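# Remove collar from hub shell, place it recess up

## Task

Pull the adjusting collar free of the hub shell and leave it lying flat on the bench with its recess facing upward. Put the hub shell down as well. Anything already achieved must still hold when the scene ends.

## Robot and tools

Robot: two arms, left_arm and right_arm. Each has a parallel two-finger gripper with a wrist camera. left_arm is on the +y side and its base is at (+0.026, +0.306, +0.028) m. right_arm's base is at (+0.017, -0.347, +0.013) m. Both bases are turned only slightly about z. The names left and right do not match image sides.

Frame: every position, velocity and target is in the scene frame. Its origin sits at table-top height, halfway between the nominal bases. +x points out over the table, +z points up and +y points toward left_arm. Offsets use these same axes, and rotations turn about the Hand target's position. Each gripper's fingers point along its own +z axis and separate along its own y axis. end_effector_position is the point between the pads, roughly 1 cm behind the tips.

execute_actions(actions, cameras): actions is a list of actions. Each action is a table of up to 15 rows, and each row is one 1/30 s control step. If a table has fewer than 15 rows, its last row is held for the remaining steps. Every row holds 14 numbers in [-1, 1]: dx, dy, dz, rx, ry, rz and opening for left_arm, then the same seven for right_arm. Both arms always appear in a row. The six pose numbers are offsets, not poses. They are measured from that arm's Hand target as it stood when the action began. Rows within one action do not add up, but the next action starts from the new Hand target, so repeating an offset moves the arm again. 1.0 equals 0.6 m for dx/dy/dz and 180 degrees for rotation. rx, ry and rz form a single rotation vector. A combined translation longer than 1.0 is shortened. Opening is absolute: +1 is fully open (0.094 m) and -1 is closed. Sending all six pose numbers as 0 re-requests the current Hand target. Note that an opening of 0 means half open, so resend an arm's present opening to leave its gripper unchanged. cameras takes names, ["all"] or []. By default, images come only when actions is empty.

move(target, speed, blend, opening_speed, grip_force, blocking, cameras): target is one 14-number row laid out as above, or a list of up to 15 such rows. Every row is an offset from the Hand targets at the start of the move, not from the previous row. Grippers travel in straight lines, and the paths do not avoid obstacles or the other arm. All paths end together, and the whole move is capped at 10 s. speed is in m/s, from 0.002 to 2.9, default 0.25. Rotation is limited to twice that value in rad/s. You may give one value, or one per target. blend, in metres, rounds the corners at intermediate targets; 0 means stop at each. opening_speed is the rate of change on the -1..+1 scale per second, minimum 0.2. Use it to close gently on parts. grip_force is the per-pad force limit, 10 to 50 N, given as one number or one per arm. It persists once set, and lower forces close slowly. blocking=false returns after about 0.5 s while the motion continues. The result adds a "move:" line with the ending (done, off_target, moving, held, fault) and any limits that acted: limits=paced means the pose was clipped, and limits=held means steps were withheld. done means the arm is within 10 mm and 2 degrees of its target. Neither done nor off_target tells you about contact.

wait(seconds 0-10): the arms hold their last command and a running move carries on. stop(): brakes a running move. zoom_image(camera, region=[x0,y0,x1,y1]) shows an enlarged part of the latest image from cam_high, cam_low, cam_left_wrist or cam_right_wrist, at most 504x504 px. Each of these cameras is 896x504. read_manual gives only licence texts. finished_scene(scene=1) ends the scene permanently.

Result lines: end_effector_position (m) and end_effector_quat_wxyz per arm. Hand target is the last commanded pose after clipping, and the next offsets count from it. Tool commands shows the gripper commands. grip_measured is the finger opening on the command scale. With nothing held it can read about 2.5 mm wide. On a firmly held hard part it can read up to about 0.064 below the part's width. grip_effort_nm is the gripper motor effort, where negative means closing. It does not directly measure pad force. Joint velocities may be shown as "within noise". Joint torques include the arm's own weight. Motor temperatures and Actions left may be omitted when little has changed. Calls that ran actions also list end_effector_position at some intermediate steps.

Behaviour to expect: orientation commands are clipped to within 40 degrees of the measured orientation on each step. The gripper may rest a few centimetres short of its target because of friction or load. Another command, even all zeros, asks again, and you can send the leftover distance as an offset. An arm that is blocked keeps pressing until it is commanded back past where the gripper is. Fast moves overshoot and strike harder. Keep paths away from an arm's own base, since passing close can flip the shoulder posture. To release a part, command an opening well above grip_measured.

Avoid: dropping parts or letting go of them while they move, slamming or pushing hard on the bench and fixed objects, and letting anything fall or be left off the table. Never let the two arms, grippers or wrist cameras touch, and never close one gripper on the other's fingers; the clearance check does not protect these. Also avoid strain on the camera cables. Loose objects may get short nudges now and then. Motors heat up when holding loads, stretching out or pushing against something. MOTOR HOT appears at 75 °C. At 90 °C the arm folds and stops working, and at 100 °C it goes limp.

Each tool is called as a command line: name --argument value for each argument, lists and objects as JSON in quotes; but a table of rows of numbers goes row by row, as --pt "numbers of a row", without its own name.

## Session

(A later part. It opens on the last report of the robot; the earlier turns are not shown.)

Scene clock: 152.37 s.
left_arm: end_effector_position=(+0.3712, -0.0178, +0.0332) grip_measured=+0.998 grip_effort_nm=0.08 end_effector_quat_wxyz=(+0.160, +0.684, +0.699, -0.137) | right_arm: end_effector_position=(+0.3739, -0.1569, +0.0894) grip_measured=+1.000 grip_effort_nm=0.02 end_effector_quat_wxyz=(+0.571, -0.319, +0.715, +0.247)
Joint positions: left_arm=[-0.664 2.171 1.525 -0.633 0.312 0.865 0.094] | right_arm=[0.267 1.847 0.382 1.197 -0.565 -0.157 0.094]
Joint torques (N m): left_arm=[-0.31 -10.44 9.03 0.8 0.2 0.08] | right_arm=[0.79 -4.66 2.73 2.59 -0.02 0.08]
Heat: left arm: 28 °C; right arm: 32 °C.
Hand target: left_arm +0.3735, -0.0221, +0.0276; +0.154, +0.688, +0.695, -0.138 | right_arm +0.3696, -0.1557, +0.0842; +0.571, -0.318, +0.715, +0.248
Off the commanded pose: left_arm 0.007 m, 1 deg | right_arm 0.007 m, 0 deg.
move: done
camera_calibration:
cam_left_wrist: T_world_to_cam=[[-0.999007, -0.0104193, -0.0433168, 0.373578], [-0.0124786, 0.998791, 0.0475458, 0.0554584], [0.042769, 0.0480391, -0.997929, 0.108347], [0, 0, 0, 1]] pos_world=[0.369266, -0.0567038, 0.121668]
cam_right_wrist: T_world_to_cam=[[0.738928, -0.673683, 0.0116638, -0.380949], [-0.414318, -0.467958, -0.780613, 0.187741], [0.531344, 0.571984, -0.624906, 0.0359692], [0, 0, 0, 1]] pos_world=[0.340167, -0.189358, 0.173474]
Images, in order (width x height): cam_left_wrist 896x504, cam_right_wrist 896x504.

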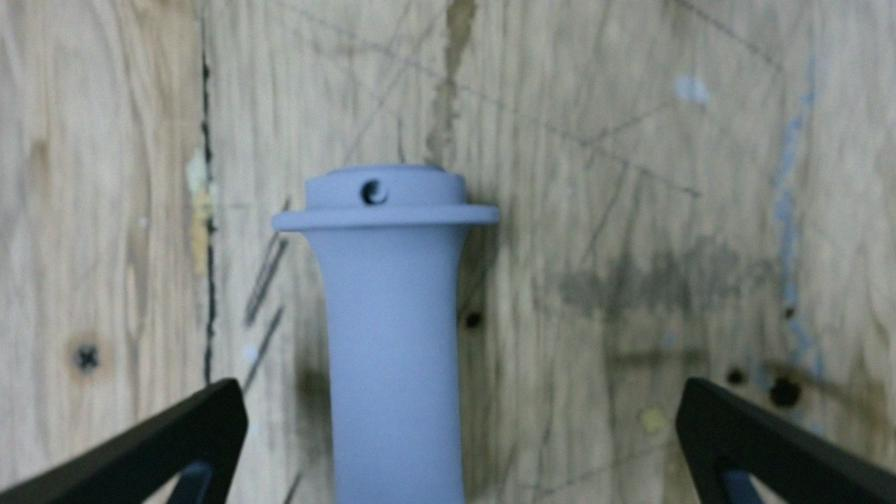

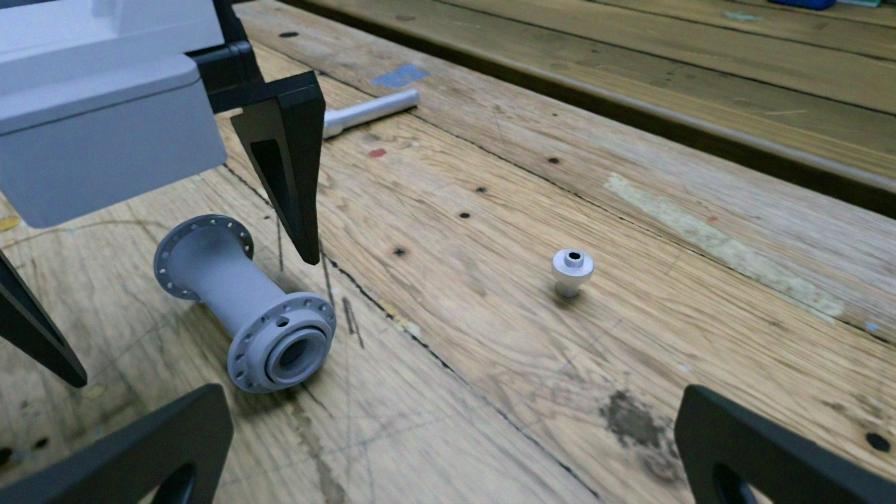

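move --pt "0.022 -0.004 -0.020 0 0 0 1 0 0 0 0 0 0 1" --pt "0.022 -0.004 -0.020 0 0 0 -0.75 0 0 0 0 0 0 1" --speed 0.1 --opening_speed 0.7 --cameras '["cam_left_wrist","cam_right_wrist"]'

zoom_image --camera "cam_right_wrist" --region '[120, 180, 380, 400]'

Scene clock: 164.37 s.
left_arm: end_effector_position=(+0.3826, -0.0235, +0.0226) grip_measured=-0.462 grip_effort_nm=-1.04 end_effector_quat_wxyz=(+0.159, +0.687, +0.696, -0.135) | right_arm: end_effector_position=(+0.3739, -0.1569, +0.0894) grip_measured=+1.000 grip_effort_nm=0.02 end_effector_quat_wxyz=(+0.571, -0.319, +0.715, +0.247)
Joint positions: left_arm=[-0.66 2.234 1.585 -0.634 0.312 0.877 0.025] | right_arm=[0.267 1.847 0.382 1.197 -0.565 -0.157 0.094]
Joint torques (N m): left_arm=[0.54 -10.96 8.66 0.82 0.25 0.1] | right_arm=[0.73 -4.67 2.66 2.6 -0.01 0.06]
Heat: left arm: 28 °C; right arm: 33 °C.
Hand target: left_arm +0.3868, -0.0246, +0.0157; +0.154, +0.688, +0.695, -0.138 | right_arm +0.3696, -0.1557, +0.0842; +0.571, -0.318, +0.715, +0.248
Off the commanded pose: left_arm 0.008 m, 1 deg | right_arm 0.007 m, 0 deg.
move: done
camera_calibration:
cam_left_wrist: T_world_to_cam=[[-0.998939, -0.00351883, -0.0459193, 0.384737], [-0.00583152, 0.998716, 0.0503278, 0.0591422], [0.0456832, 0.0505422, -0.997677, 0.0965963], [0, 0, 0, 1]] pos_world=[0.38026, -0.0625946, 0.111062]
cam_right_wrist: T_world_to_cam=[[0.738928, -0.673683, 0.0116638, -0.380949], [-0.414318, -0.467958, -0.780613, 0.187741], [0.531344, 0.571984, -0.624906, 0.0359692], [0, 0, 0, 1]] pos_world=[0.340167, -0.189358, 0.173474]
Images, in order (width x height): cam_left_wrist 896x504, cam_right_wrist 896x504.

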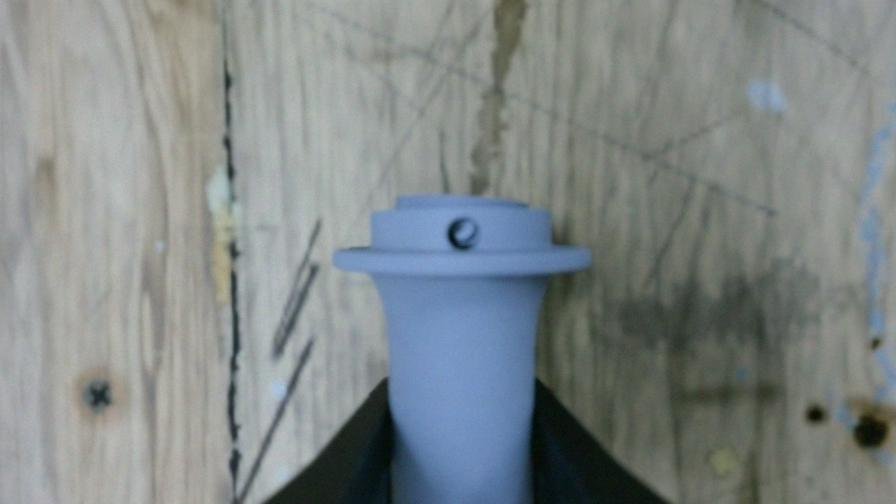

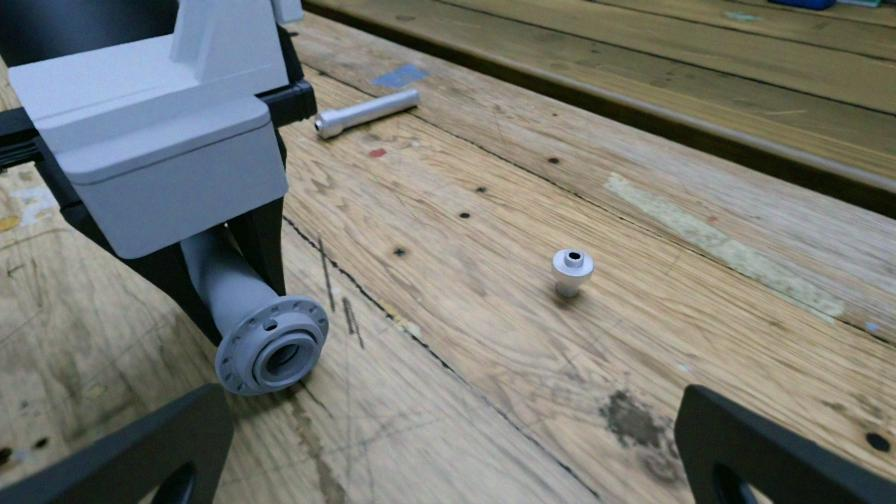

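Scaled by 1.938 from the camera's 896x504 image, which has a finer 1280x720 frame.

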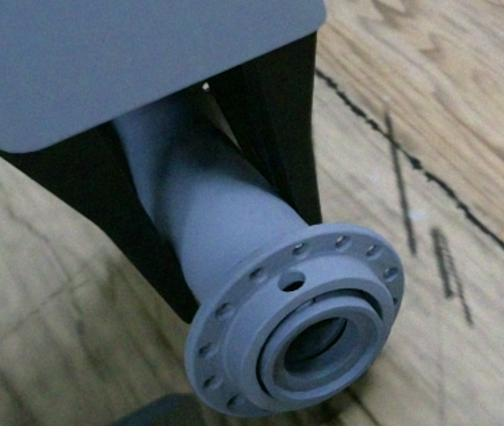

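move --target '[0, 0.117, 0.167, 0, 0, 0, -0.75, 0, 0, 0, 0, 0, 0, 1]' --speed 0.15

move --target '[0,0,0, 0, 0, 0, -0.75, 0.0123, 0.12, 0.06, 0.0691, -0.0262, 0.2407, 1]' --speed 0.2 --cameras '["all"]'

Scene clock: 180.23 s.
left_arm: end_effector_position=(+0.3794, +0.0541, +0.0845) grip_measured=-0.463 grip_effort_nm=-1.04 end_effector_quat_wxyz=(+0.116, +0.684, +0.708, -0.136) | right_arm: end_effector_position=(+0.3739, -0.1569, +0.0894) grip_measured=+1.000 grip_effort_nm=0.02 end_effector_quat_wxyz=(+0.571, -0.319, +0.715, +0.247)
Joint positions: left_arm=[-0.514 2.074 1.612 -0.955 0.326 1.022 0.025] | right_arm=[0.267 1.847 0.382 1.197 -0.565 -0.157 0.094]
Joint torques (N m): left_arm=[0.13 -16.96 9.21 0.64 0.5 0.12] | right_arm=[0.76 -4.66 2.73 2.61 -0.01 0.07]
Motor temperatures (°C): left_arm=[26 28 28 25 26 24 26] | right_arm=[25 29 26 34 25 24 26]
Heat: left arm: 28 °C; right arm: 34 °C.
Hand target: left_arm +0.3868, +0.0457, +0.1159; +0.154, +0.688, +0.695, -0.138 | right_arm +0.3696, -0.1557, +0.0842; +0.571, -0.318, +0.715, +0.248
Off the commanded pose: left_arm 0.033 m, 5 deg | right_arm 0.007 m, 0 deg.
move: off_target (left_arm)

Scene clock: 183.10 s.
left_arm: end_effector_position=(+0.3793, +0.0542, +0.0845) grip_measured=-0.463 grip_effort_nm=-1.04 end_effector_quat_wxyz=(+0.116, +0.684, +0.708, -0.136) | right_arm: end_effector_position=(+0.3750, -0.0879, +0.1225) grip_measured=+1.000 grip_effort_nm=0.02 end_effector_quat_wxyz=(+0.490, -0.498, +0.508, +0.503)
Joint positions: left_arm=[-0.514 2.074 1.612 -0.956 0.326 1.022 0.025] | right_arm=[0.235 2.182 0.889 1.234 -1.359 -0.034 0.094]
Joint torques (N m): left_arm=[0.14 -16.98 9.21 0.62 0.5 0.11] | right_arm=[0.8 -7.13 6.64 2.14 -0.1 0]
Heat: left arm: 29 °C; right arm: 33 °C.
Hand target: left_arm +0.3868, +0.0457, +0.1159; +0.154, +0.688, +0.695, -0.138 | right_arm +0.3769, -0.0836, +0.1203; +0.498, -0.506, +0.493, +0.503
Off the commanded pose: left_arm 0.033 m, 5 deg | right_arm 0.005 m, 2 deg.
move: off_target (left_arm)
camera_calibration:
cam_left_wrist: T_world_to_cam=[[-0.999745, -0.0108419, 0.0197914, 0.379616], [-0.00857855, 0.993777, 0.11106, -0.0253512], [-0.0208724, 0.110862, -0.993617, 0.176136], [0, 0, 0, 1]] pos_world=[0.382979, 0.00978244, 0.170314]
cam_right_wrist: T_world_to_cam=[[0.999761, 0.00326476, -0.0216241, -0.369889], [-0.0179122, -0.445033, -0.895335, 0.113831], [-0.0125465, 0.895508, -0.444869, 0.226953], [0, 0, 0, 1]] pos_world=[0.374687, -0.151372, 0.194882]

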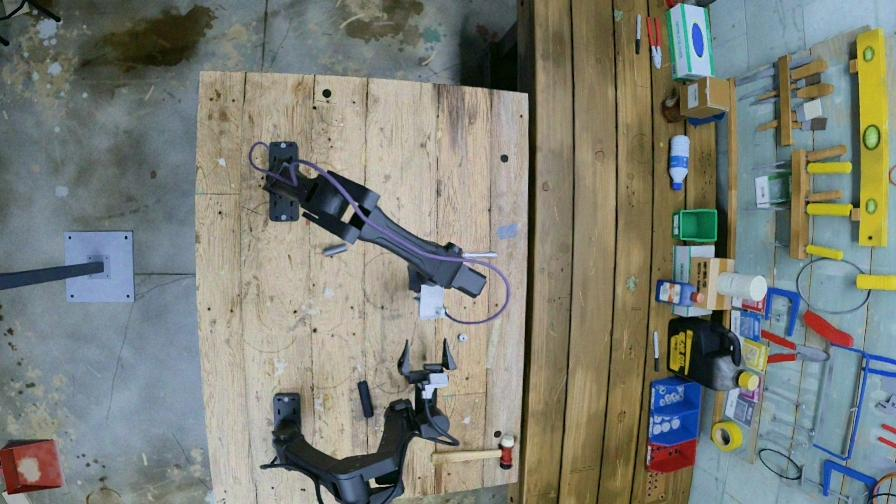

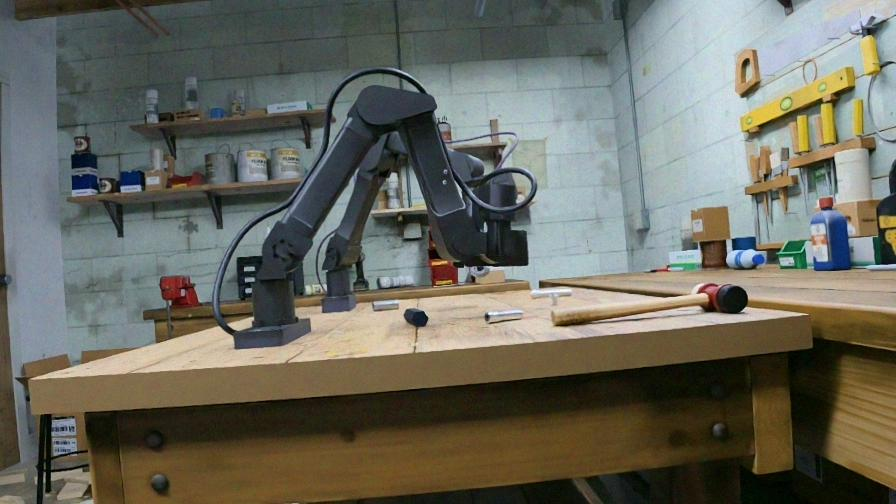

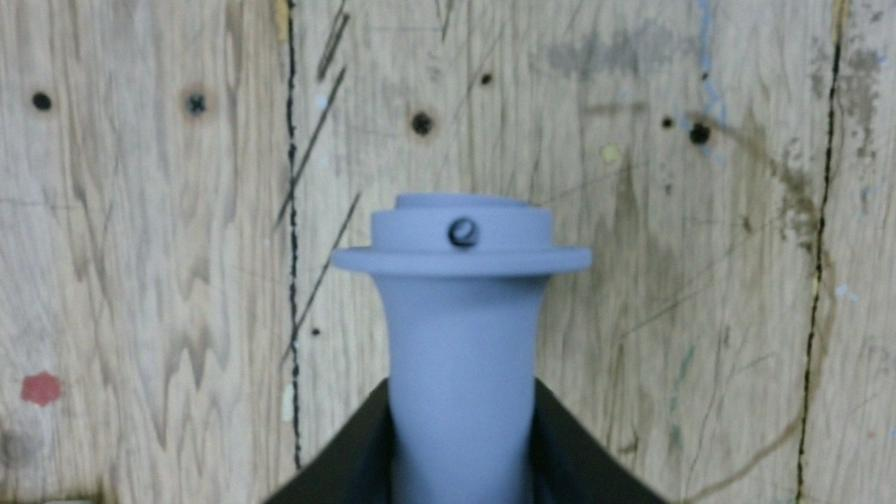

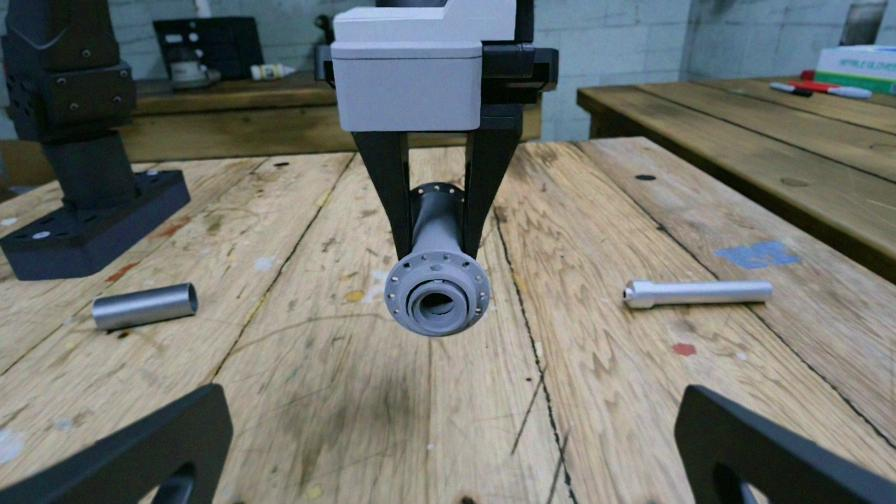

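move --target '[0,0,0, 0, 0, 0, -0.75, -0.0117, 0.095, -0.0575, 0.0167, 0, 0, -0.2]' --speed 0.12 --cameras '["cam_left_wrist","cam_right_wrist"]'

zoom_image --camera "cam_right_wrist" --region '[320, 250, 570, 500]'

Scene clock: 193.30 s.
left_arm: end_effector_position=(+0.3793, +0.0542, +0.0845) grip_measured=-0.463 grip_effort_nm=-1.04 end_effector_quat_wxyz=(+0.116, +0.684, +0.708, -0.136) | right_arm: end_effector_position=(+0.3667, -0.0292, +0.0815) grip_measured=-0.198 grip_effort_nm=-0.06 end_effector_quat_wxyz=(+0.477, -0.484, +0.511, +0.526)
Joint positions: left_arm=[-0.514 2.074 1.612 -0.956 0.326 1.022 0.025] | right_arm=[0.39 2.391 0.969 1.446 -1.223 0.098 0.038]
Joint torques (N m): left_arm=[0.13 -16.98 9.21 0.62 0.51 0.11] | right_arm=[0.35 -7.86 5.85 2.92 0.08 0.01]
Heat: left arm: 31 °C; right arm: 32 °C.
Hand target: left_arm +0.3868, +0.0457, +0.1159; +0.154, +0.688, +0.695, -0.138 | right_arm +0.3700, -0.0267, +0.0858; +0.511, -0.493, +0.480, +0.515
Off the commanded pose: left_arm 0.033 m, 5 deg | right_arm 0.006 m, 6 deg.
move: off_target (left_arm, right_arm)
camera_calibration:
cam_left_wrist: T_world_to_cam=[[-0.999745, -0.0108419, 0.0197914, 0.379616], [-0.00857855, 0.993777, 0.11106, -0.0253512], [-0.0208724, 0.110862, -0.993617, 0.176136], [0, 0, 0, 1]] pos_world=[0.382979, 0.00978244, 0.170314]
cam_right_wrist: T_world_to_cam=[[0.996993, 0.0224472, -0.0741672, -0.356859], [-0.0574656, -0.427911, -0.901992, 0.118575], [-0.0519842, 0.903542, -0.425335, 0.16916], [0, 0, 0, 1]] pos_world=[0.371394, -0.0940934, 0.152436]
Images, in order (width x height): cam_left_wrist 896x504, cam_right_wrist 896x504.

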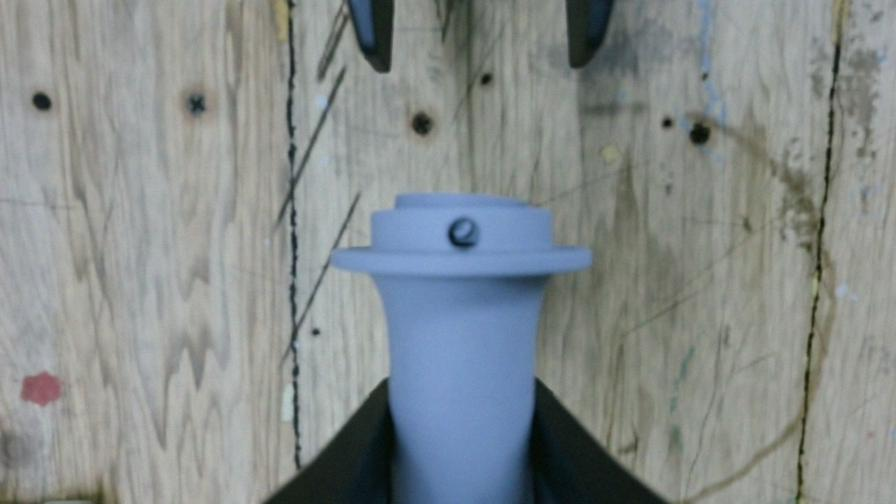

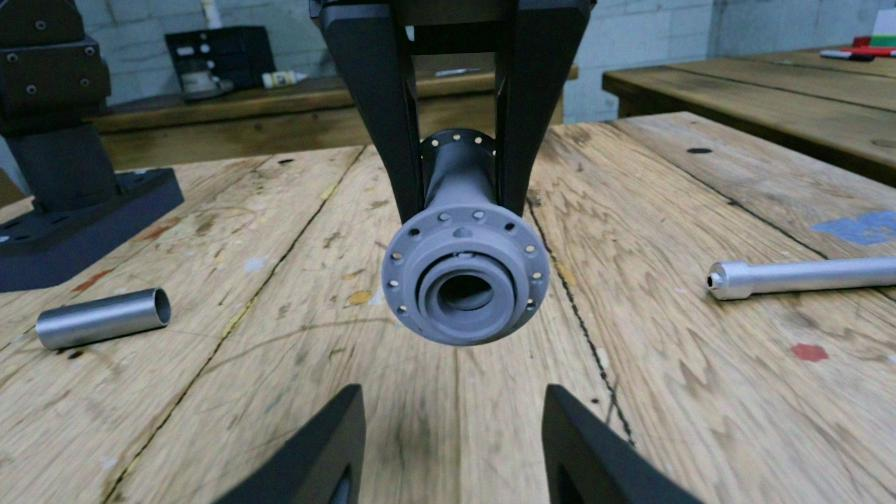

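Scaled by 2.016 from the camera's 896x504 image, which has a finer 1280x720 frame.

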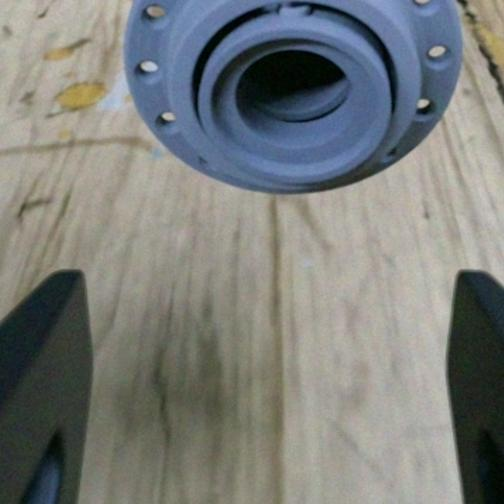

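move --target '[0,0,0, 0, 0, 0, -0.75, 0.006, 0.032, 0.018, 0, 0, 0, -0.2]' --speed 0.06 --cameras '["cam_left_wrist","cam_right_wrist"]'

zoom_image --camera "cam_right_wrist" --region '[320, 250, 570, 500]'

zoom_image --camera "cam_left_wrist" --region '[330, 80, 610, 300]'

Scene clock: 205.00 s.
left_arm: end_effector_position=(+0.3793, +0.0542, +0.0845) grip_measured=-0.463 grip_effort_nm=-1.04 end_effector_quat_wxyz=(+0.116, +0.684, +0.708, -0.136) | right_arm: end_effector_position=(+0.3705, -0.0111, +0.0923) grip_measured=-0.198 grip_effort_nm=-0.06 end_effector_quat_wxyz=(+0.490, -0.487, +0.500, +0.523)
Joint positions: left_arm=[-0.514 2.074 1.612 -0.956 0.326 1.022 0.025] | right_arm=[0.43 2.391 1.013 1.446 -1.18 0.109 0.038]
Joint torques (N m): left_arm=[0.14 -16.98 9.21 0.62 0.51 0.11] | right_arm=[0.54 -8.92 6.13 2.44 0.11 0.01]
Motor temperatures (°C): left_arm=[26 34 30 25 26 24 26] | right_arm=[25 30 26 35 25 24 26]
Heat: left arm: 34 °C; right arm: 35 °C.
Hand target: left_arm +0.3868, +0.0457, +0.1159; +0.154, +0.688, +0.695, -0.138 | right_arm +0.3736, -0.0074, +0.0967; +0.511, -0.493, +0.480, +0.515
Off the commanded pose: left_arm 0.033 m, 5 deg | right_arm 0.006 m, 4 deg.
move: off_target (left_arm, right_arm)
camera_calibration:
cam_left_wrist: T_world_to_cam=[[-0.999745, -0.0108419, 0.0197914, 0.379616], [-0.00857855, 0.993777, 0.11106, -0.0253512], [-0.0208724, 0.110862, -0.993617, 0.176136], [0, 0, 0, 1]] pos_world=[0.382979, 0.00978244, 0.170314]
cam_right_wrist: T_world_to_cam=[[0.998784, 0.0215426, -0.0443508, -0.363571], [-0.0315845, -0.411177, -0.911008, 0.127827], [-0.0378615, 0.911301, -0.409996, 0.150984], [0, 0, 0, 1]] pos_world=[0.372883, -0.0771999, 0.16223]
Images, in order (width x height): cam_left_wrist 896x504, cam_right_wrist 896x504.

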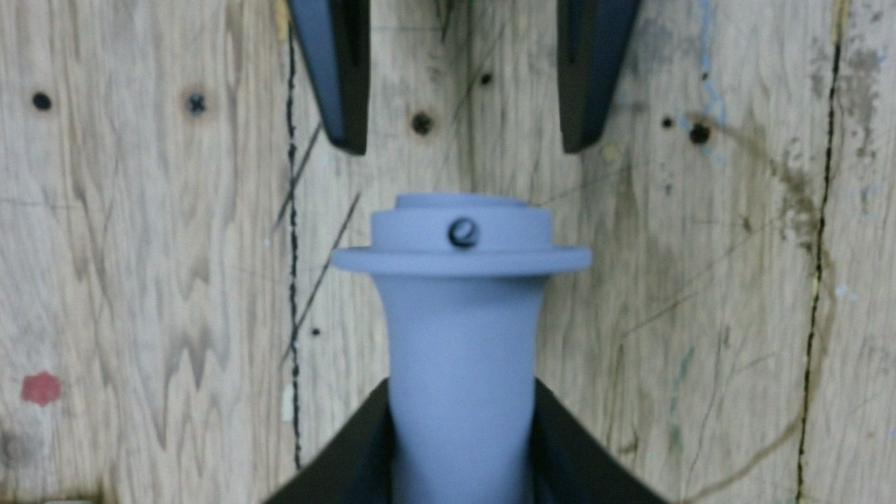

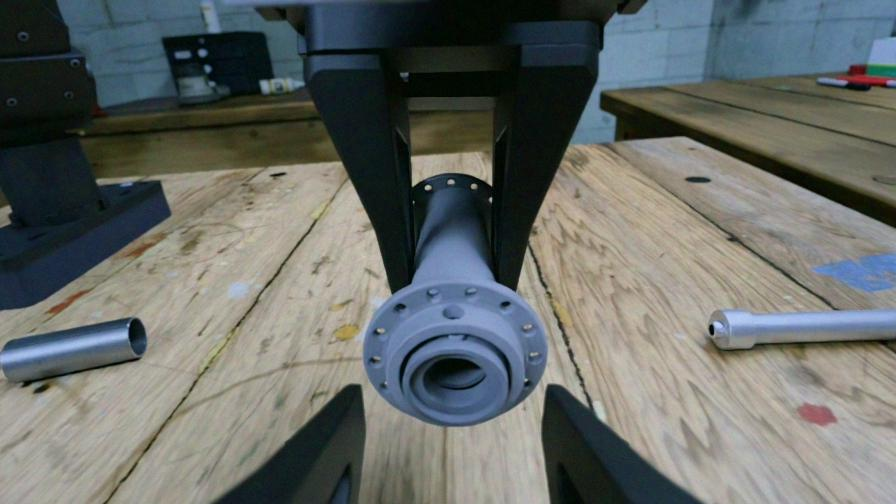

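Scaled by 2.016 from the camera's 896x504 image, which has a finer 1280x720 frame.

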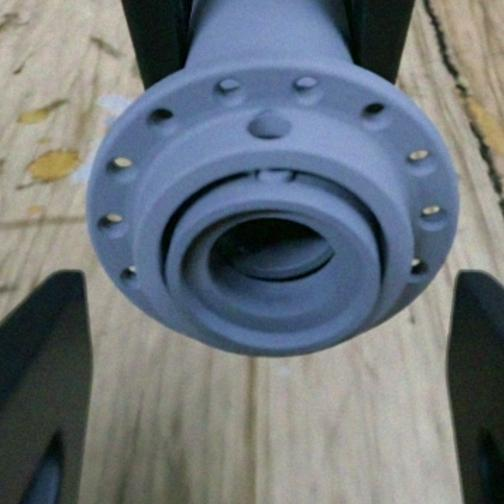

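Scaled by 1.800 from the camera's 896x504 image, which has a finer 1280x720 frame.

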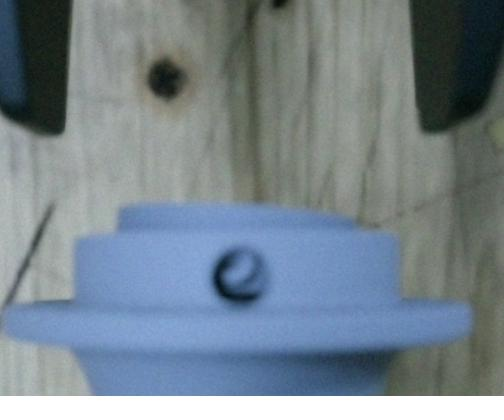

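move --target '[0,0,0, 0, 0, 0, -0.75, 0, 0.019, 0.009, 0, 0, 0, -0.2]' --speed 0.05 --cameras '["cam_left_wrist","cam_right_wrist"]'

zoom_image --camera "cam_right_wrist" --region '[320, 250, 570, 500]'

zoom_image --camera "cam_left_wrist" --region '[330, 80, 610, 300]'

Scene clock: 219.07 s.
left_arm: end_effector_position=(+0.3793, +0.0542, +0.0845) grip_measured=-0.463 grip_effort_nm=-1.04 end_effector_quat_wxyz=(+0.116, +0.684, +0.708, -0.136) | right_arm: end_effector_position=(+0.3701, -0.0005, +0.0964) grip_measured=-0.198 grip_effort_nm=-0.06 end_effector_quat_wxyz=(+0.494, -0.488, +0.496, +0.522)
Joint positions: left_arm=[-0.514 2.074 1.612 -0.956 0.326 1.022 0.025] | right_arm=[0.455 2.391 1.031 1.441 -1.154 0.109 0.038]
Joint torques (N m): left_arm=[0.14 -16.98 9.22 0.62 0.51 0.11] | right_arm=[0.61 -9.7 6.32 2.19 0.1 -0.01]
Heat: left arm: 35 °C; right arm: 35 °C.
Hand target: left_arm +0.3868, +0.0457, +0.1159; +0.154, +0.688, +0.695, -0.138 | right_arm +0.3736, +0.0039, +0.1020; +0.511, -0.493, +0.480, +0.515
Off the commanded pose: left_arm 0.033 m, 5 deg | right_arm 0.008 m, 3 deg.
move: off_target (left_arm, right_arm)
camera_calibration:
cam_left_wrist: T_world_to_cam=[[-0.999745, -0.0108419, 0.0197914, 0.379616], [-0.00857855, 0.993777, 0.11106, -0.0253512], [-0.0208724, 0.110862, -0.993617, 0.176136], [0, 0, 0, 1]] pos_world=[0.382979, 0.00978244, 0.170314]
cam_right_wrist: T_world_to_cam=[[0.999229, 0.0210494, -0.0331337, -0.364585], [-0.0217891, -0.404685, -0.914197, 0.132545], [-0.032652, 0.914214, -0.403914, 0.140465], [0, 0, 0, 1]] pos_world=[0.371779, -0.0671024, 0.165828]
Images, in order (width x height): cam_left_wrist 896x504, cam_right_wrist 896x504.

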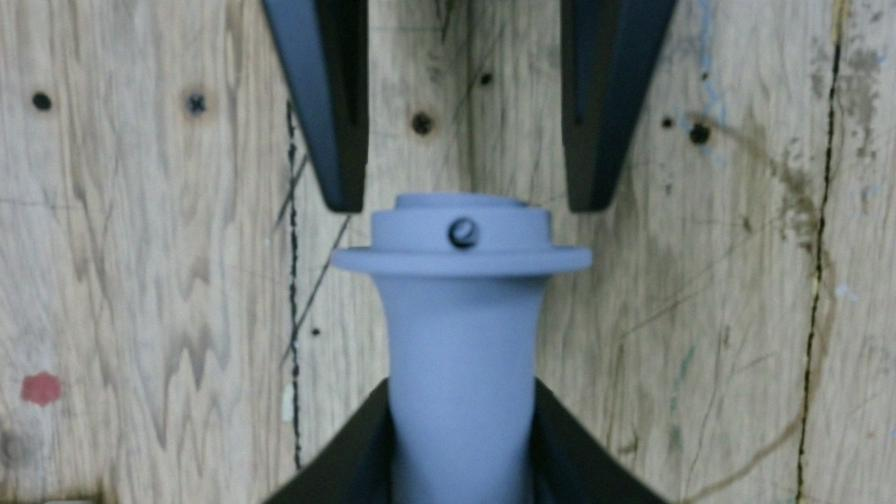

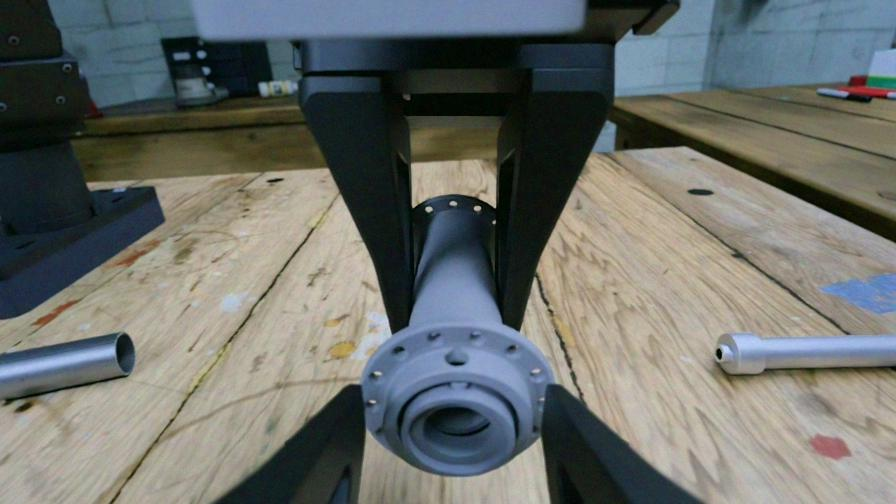

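Scaled by 2.016 from the camera's 896x504 image, which has a finer 1280x720 frame.

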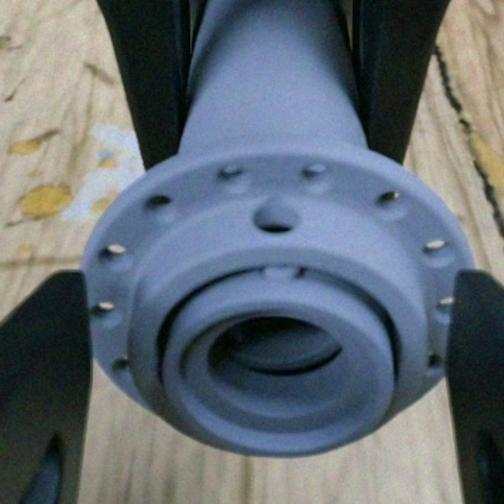

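Scaled by 1.800 from the camera's 896x504 image, which has a finer 1280x720 frame.

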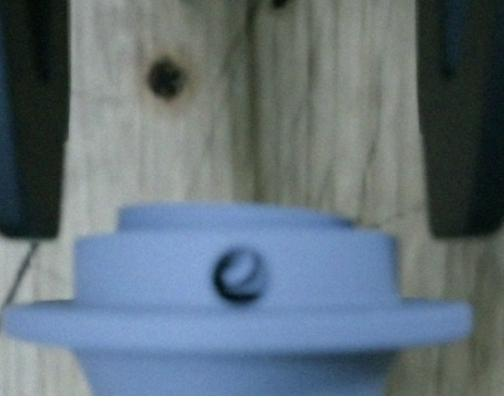

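move --target '[0,0,0, 0, 0, 0, -0.75, 0, -0.002, 0, 0, 0, 0, -0.7]' --speed 0.05 --opening_speed 0.3 --cameras '["cam_left_wrist","cam_right_wrist"]'

zoom_image --camera "cam_left_wrist" --region '[330, 80, 610, 300]'

Scene clock: 226.67 s.
left_arm: end_effector_position=(+0.3786, +0.0544, +0.0844) grip_measured=-0.463 grip_effort_nm=-1.04 end_effector_quat_wxyz=(+0.114, +0.684, +0.708, -0.137) | right_arm: end_effector_position=(+0.3704, -0.0005, +0.0962) grip_measured=-0.559 grip_effort_nm=-1.00 end_effector_quat_wxyz=(+0.494, -0.487, +0.496, +0.521)
Joint positions: left_arm=[-0.514 2.074 1.612 -0.959 0.327 1.023 0.025] | right_arm=[0.455 2.391 1.031 1.439 -1.152 0.109 0.021]
Joint torques (N m): left_arm=[0.14 -16.99 9.2 0.64 0.49 0.11] | right_arm=[0.35 -9.76 6.11 2.21 0.08 -0.01]
Heat: left arm: 36 °C; right arm: 34 °C.
Hand target: left_arm +0.3867, +0.0457, +0.1159; +0.154, +0.688, +0.695, -0.138 | right_arm +0.3736, +0.0027, +0.1020; +0.511, -0.493, +0.480, +0.515
Off the commanded pose: left_arm 0.034 m, 5 deg | right_arm 0.007 m, 3 deg.
move: off_target (left_arm, right_arm)
camera_calibration:
cam_left_wrist: T_world_to_cam=[[-0.999687, -0.0104337, 0.0227351, 0.378593], [-0.00782693, 0.993692, 0.11187, -0.0259685], [-0.0237589, 0.111657, -0.993463, 0.177078], [0, 0, 0, 1]] pos_world=[0.382479, 0.00998288, 0.170218]
cam_right_wrist: T_world_to_cam=[[0.999209, 0.0194893, -0.0346514, -0.364739], [-0.0237916, -0.405162, -0.913935, 0.133039], [-0.0318514, 0.914037, -0.404378, 0.14016], [0, 0, 0, 1]] pos_world=[0.37208, -0.067101, 0.165628]
Images, in order (width x height): cam_left_wrist 896x504, cam_right_wrist 896x504.

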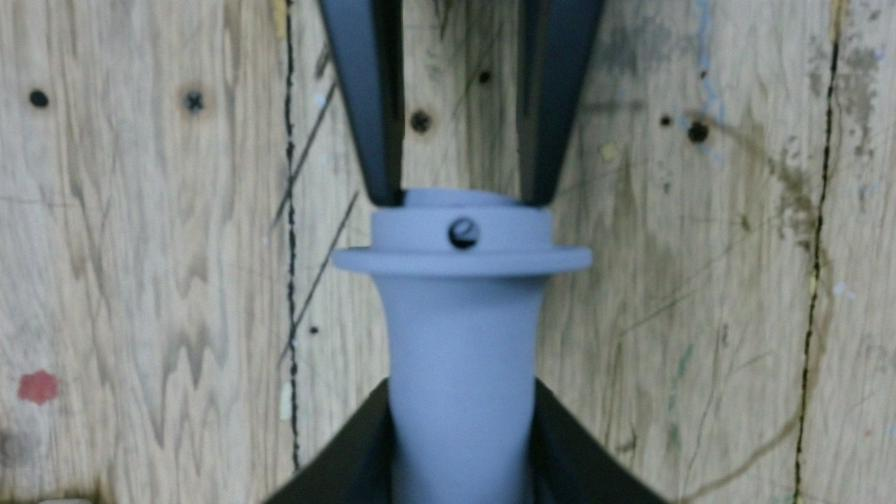

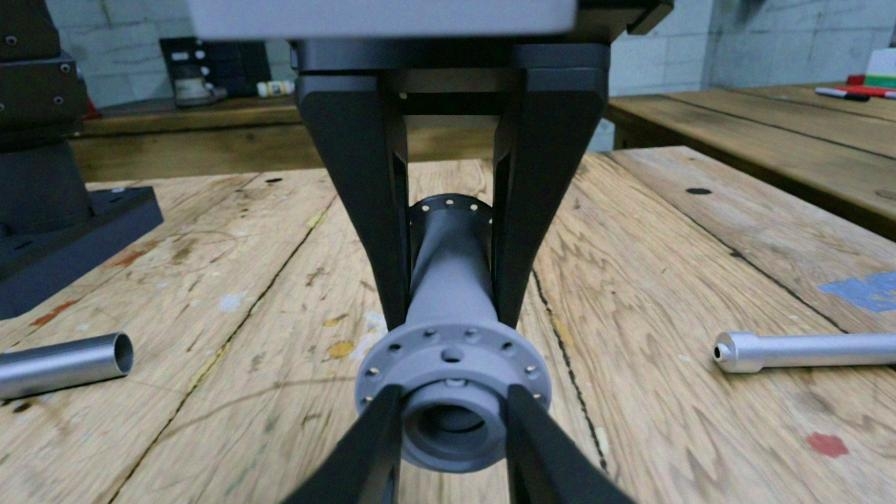

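Scaled by 1.800 from the camera's 896x504 image, which has a finer 1280x720 frame.

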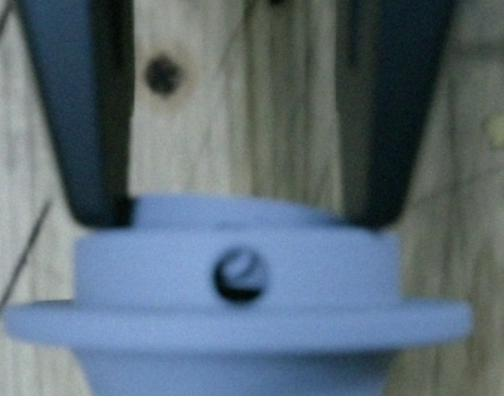

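move --target '[0,0,0, 0, 0, 0, -0.8, 0, -0.075, 0, 0, 0, 0, -0.85]' --speed 0.06 --cameras '["cam_left_wrist","cam_right_wrist"]'

Scene clock: 233.07 s.
left_arm: end_effector_position=(+0.3785, +0.0544, +0.0844) grip_measured=-0.463 grip_effort_nm=-1.04 end_effector_quat_wxyz=(+0.114, +0.684, +0.708, -0.137) | right_arm: end_effector_position=(+0.3761, -0.0388, +0.0857) grip_measured=-0.559 grip_effort_nm=-1.01 end_effector_quat_wxyz=(+0.478, -0.479, +0.514, +0.528)
Joint positions: left_arm=[-0.514 2.074 1.612 -0.959 0.327 1.023 0.025] | right_arm=[0.358 2.391 0.988 1.445 -1.248 0.124 0.021]
Joint torques (N m): left_arm=[0.14 -17.01 9.21 0.64 0.5 0.11] | right_arm=[-0.54 -11.55 2.89 2.82 -0.04 0]
Heat: left arm: 36 °C; right arm: 34 °C.
Hand target: left_arm +0.3868, +0.0457, +0.1159; +0.154, +0.688, +0.695, -0.138 | right_arm +0.3736, -0.0423, +0.1020; +0.511, -0.493, +0.480, +0.515
Off the commanded pose: left_arm 0.034 m, 5 deg | right_arm 0.017 m, 6 deg.
move: off_target (left_arm, right_arm)
camera_calibration:
cam_left_wrist: T_world_to_cam=[[-0.999681, -0.0103692, 0.0230437, 0.378538], [-0.00772574, 0.993681, 0.111979, -0.0260257], [-0.0240592, 0.111765, -0.993443, 0.177188], [0, 0, 0, 1]] pos_world=[0.382479, 0.00998295, 0.170218]
cam_right_wrist: T_world_to_cam=[[0.99644, 0.0170144, -0.0825719, -0.364973], [-0.0676629, -0.422873, -0.903659, 0.122956], [-0.0502927, 0.906029, -0.420216, 0.179129], [0, 0, 0, 1]] pos_world=[0.381002, -0.104092, 0.156246]
Images, in order (width x height): cam_left_wrist 896x504, cam_right_wrist 896x504.

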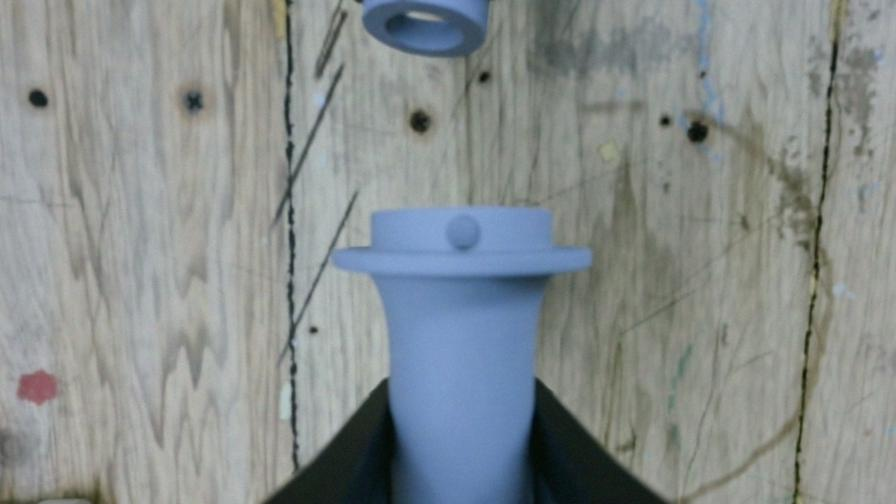

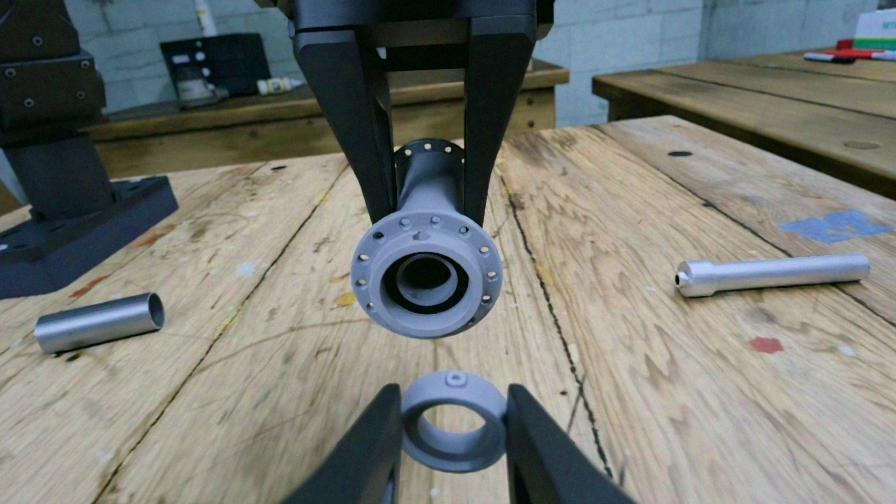

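zoom_image --camera "cam_right_wrist" --region '[380, 350, 530, 490]'

zoom_image --camera "cam_left_wrist" --region '[340, 0, 520, 80]'

Scaled by 3.360 from the camera's 896x504 image, which has a finer 1280x720 frame.

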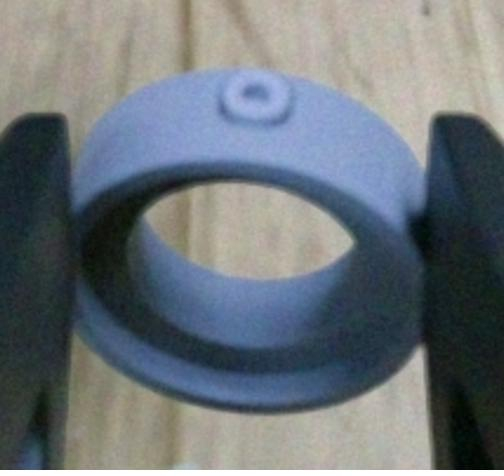

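Scaled by 2.800 from the camera's 896x504 image, which has a finer 1280x720 frame.

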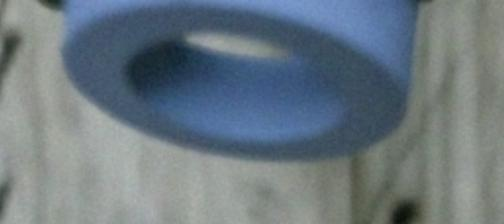

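move --pt "0 0 0 0 0 0 -0.8 0 -0.1 0.03 0 0 0 -0.85" --pt "0 0 0 0 0 0 -0.8 -0.02 -0.263 0.03 -0.517 -0.009 0 -0.85" --speed 0.2 --blend '[0.03, 0]' --cameras '["cam_left_wrist","cam_right_wrist","cam_low"]'

Scene clock: 251.40 s.
left_arm: end_effector_position=(+0.3785, +0.0544, +0.0844) grip_measured=-0.463 grip_effort_nm=-1.04 end_effector_quat_wxyz=(+0.114, +0.684, +0.708, -0.137) | right_arm: end_effector_position=(+0.3598, -0.2031, +0.1213) grip_measured=-0.559 grip_effort_nm=-1.01 end_effector_quat_wxyz=(-0.008, +0.717, -0.697, +0.003)
Joint positions: left_arm=[-0.514 2.074 1.612 -0.959 0.327 1.023 0.025] | right_arm=[0.416 1.939 1.674 -1.288 -0.001 -1.203 0.021]
Joint torques (N m): left_arm=[0.14 -17.01 9.21 0.64 0.5 0.1] | right_arm=[0.58 -7.1 9.26 0.38 0 0.09]
Heat: left arm: 38 °C; right arm: 34 °C.
Hand target: left_arm +0.3868, +0.0457, +0.1159; +0.154, +0.688, +0.695, -0.138 | right_arm +0.3616, -0.2000, +0.1200; +0.000, +0.717, -0.697, +0.000
Off the commanded pose: left_arm 0.034 m, 5 deg | right_arm 0.004 m, 1 deg.
move: off_target (left_arm)
camera_calibration:
cam_left_wrist: T_world_to_cam=[[-0.999681, -0.0103692, 0.0230437, 0.378538], [-0.00772574, 0.993681, 0.111979, -0.0260257], [-0.0240592, 0.111765, -0.993443, 0.177188], [0, 0, 0, 1]] pos_world=[0.382479, 0.00998295, 0.170218]
cam_right_wrist: T_world_to_cam=[[0.999458, 0.0292242, 0.0151635, -0.35345], [0.0199507, -0.903952, 0.427169, -0.206137], [0.0261907, -0.426635, -0.904045, 0.102596], [0, 0, 0, 1]] pos_world=[0.354683, -0.132237, 0.186167]
Images, in order (width x height): cam_low 896x504, cam_left_wrist 896x504, cam_right_wrist 896x504.

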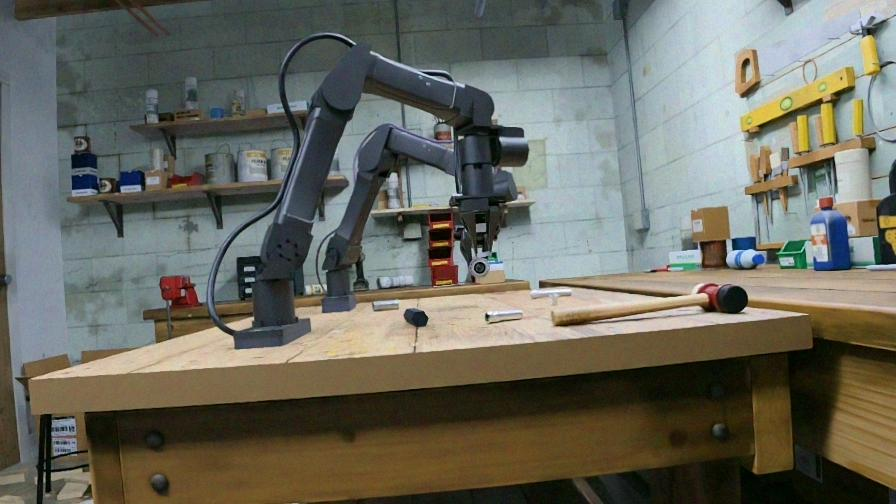

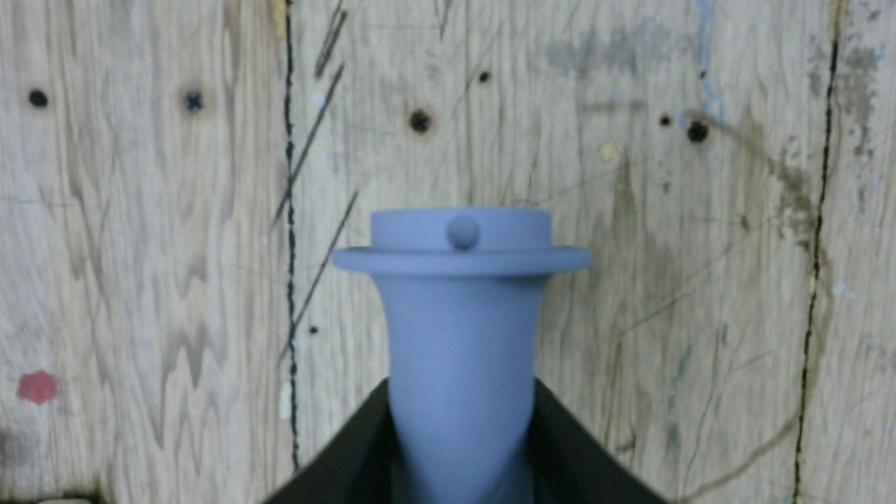

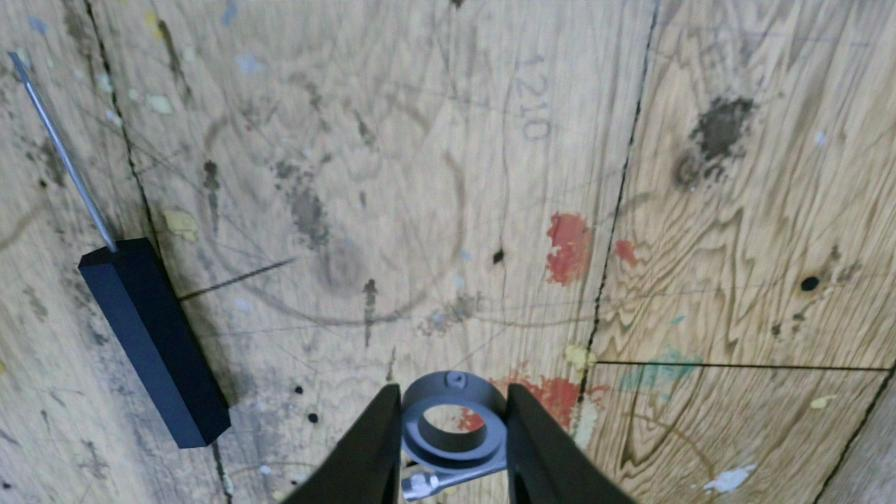

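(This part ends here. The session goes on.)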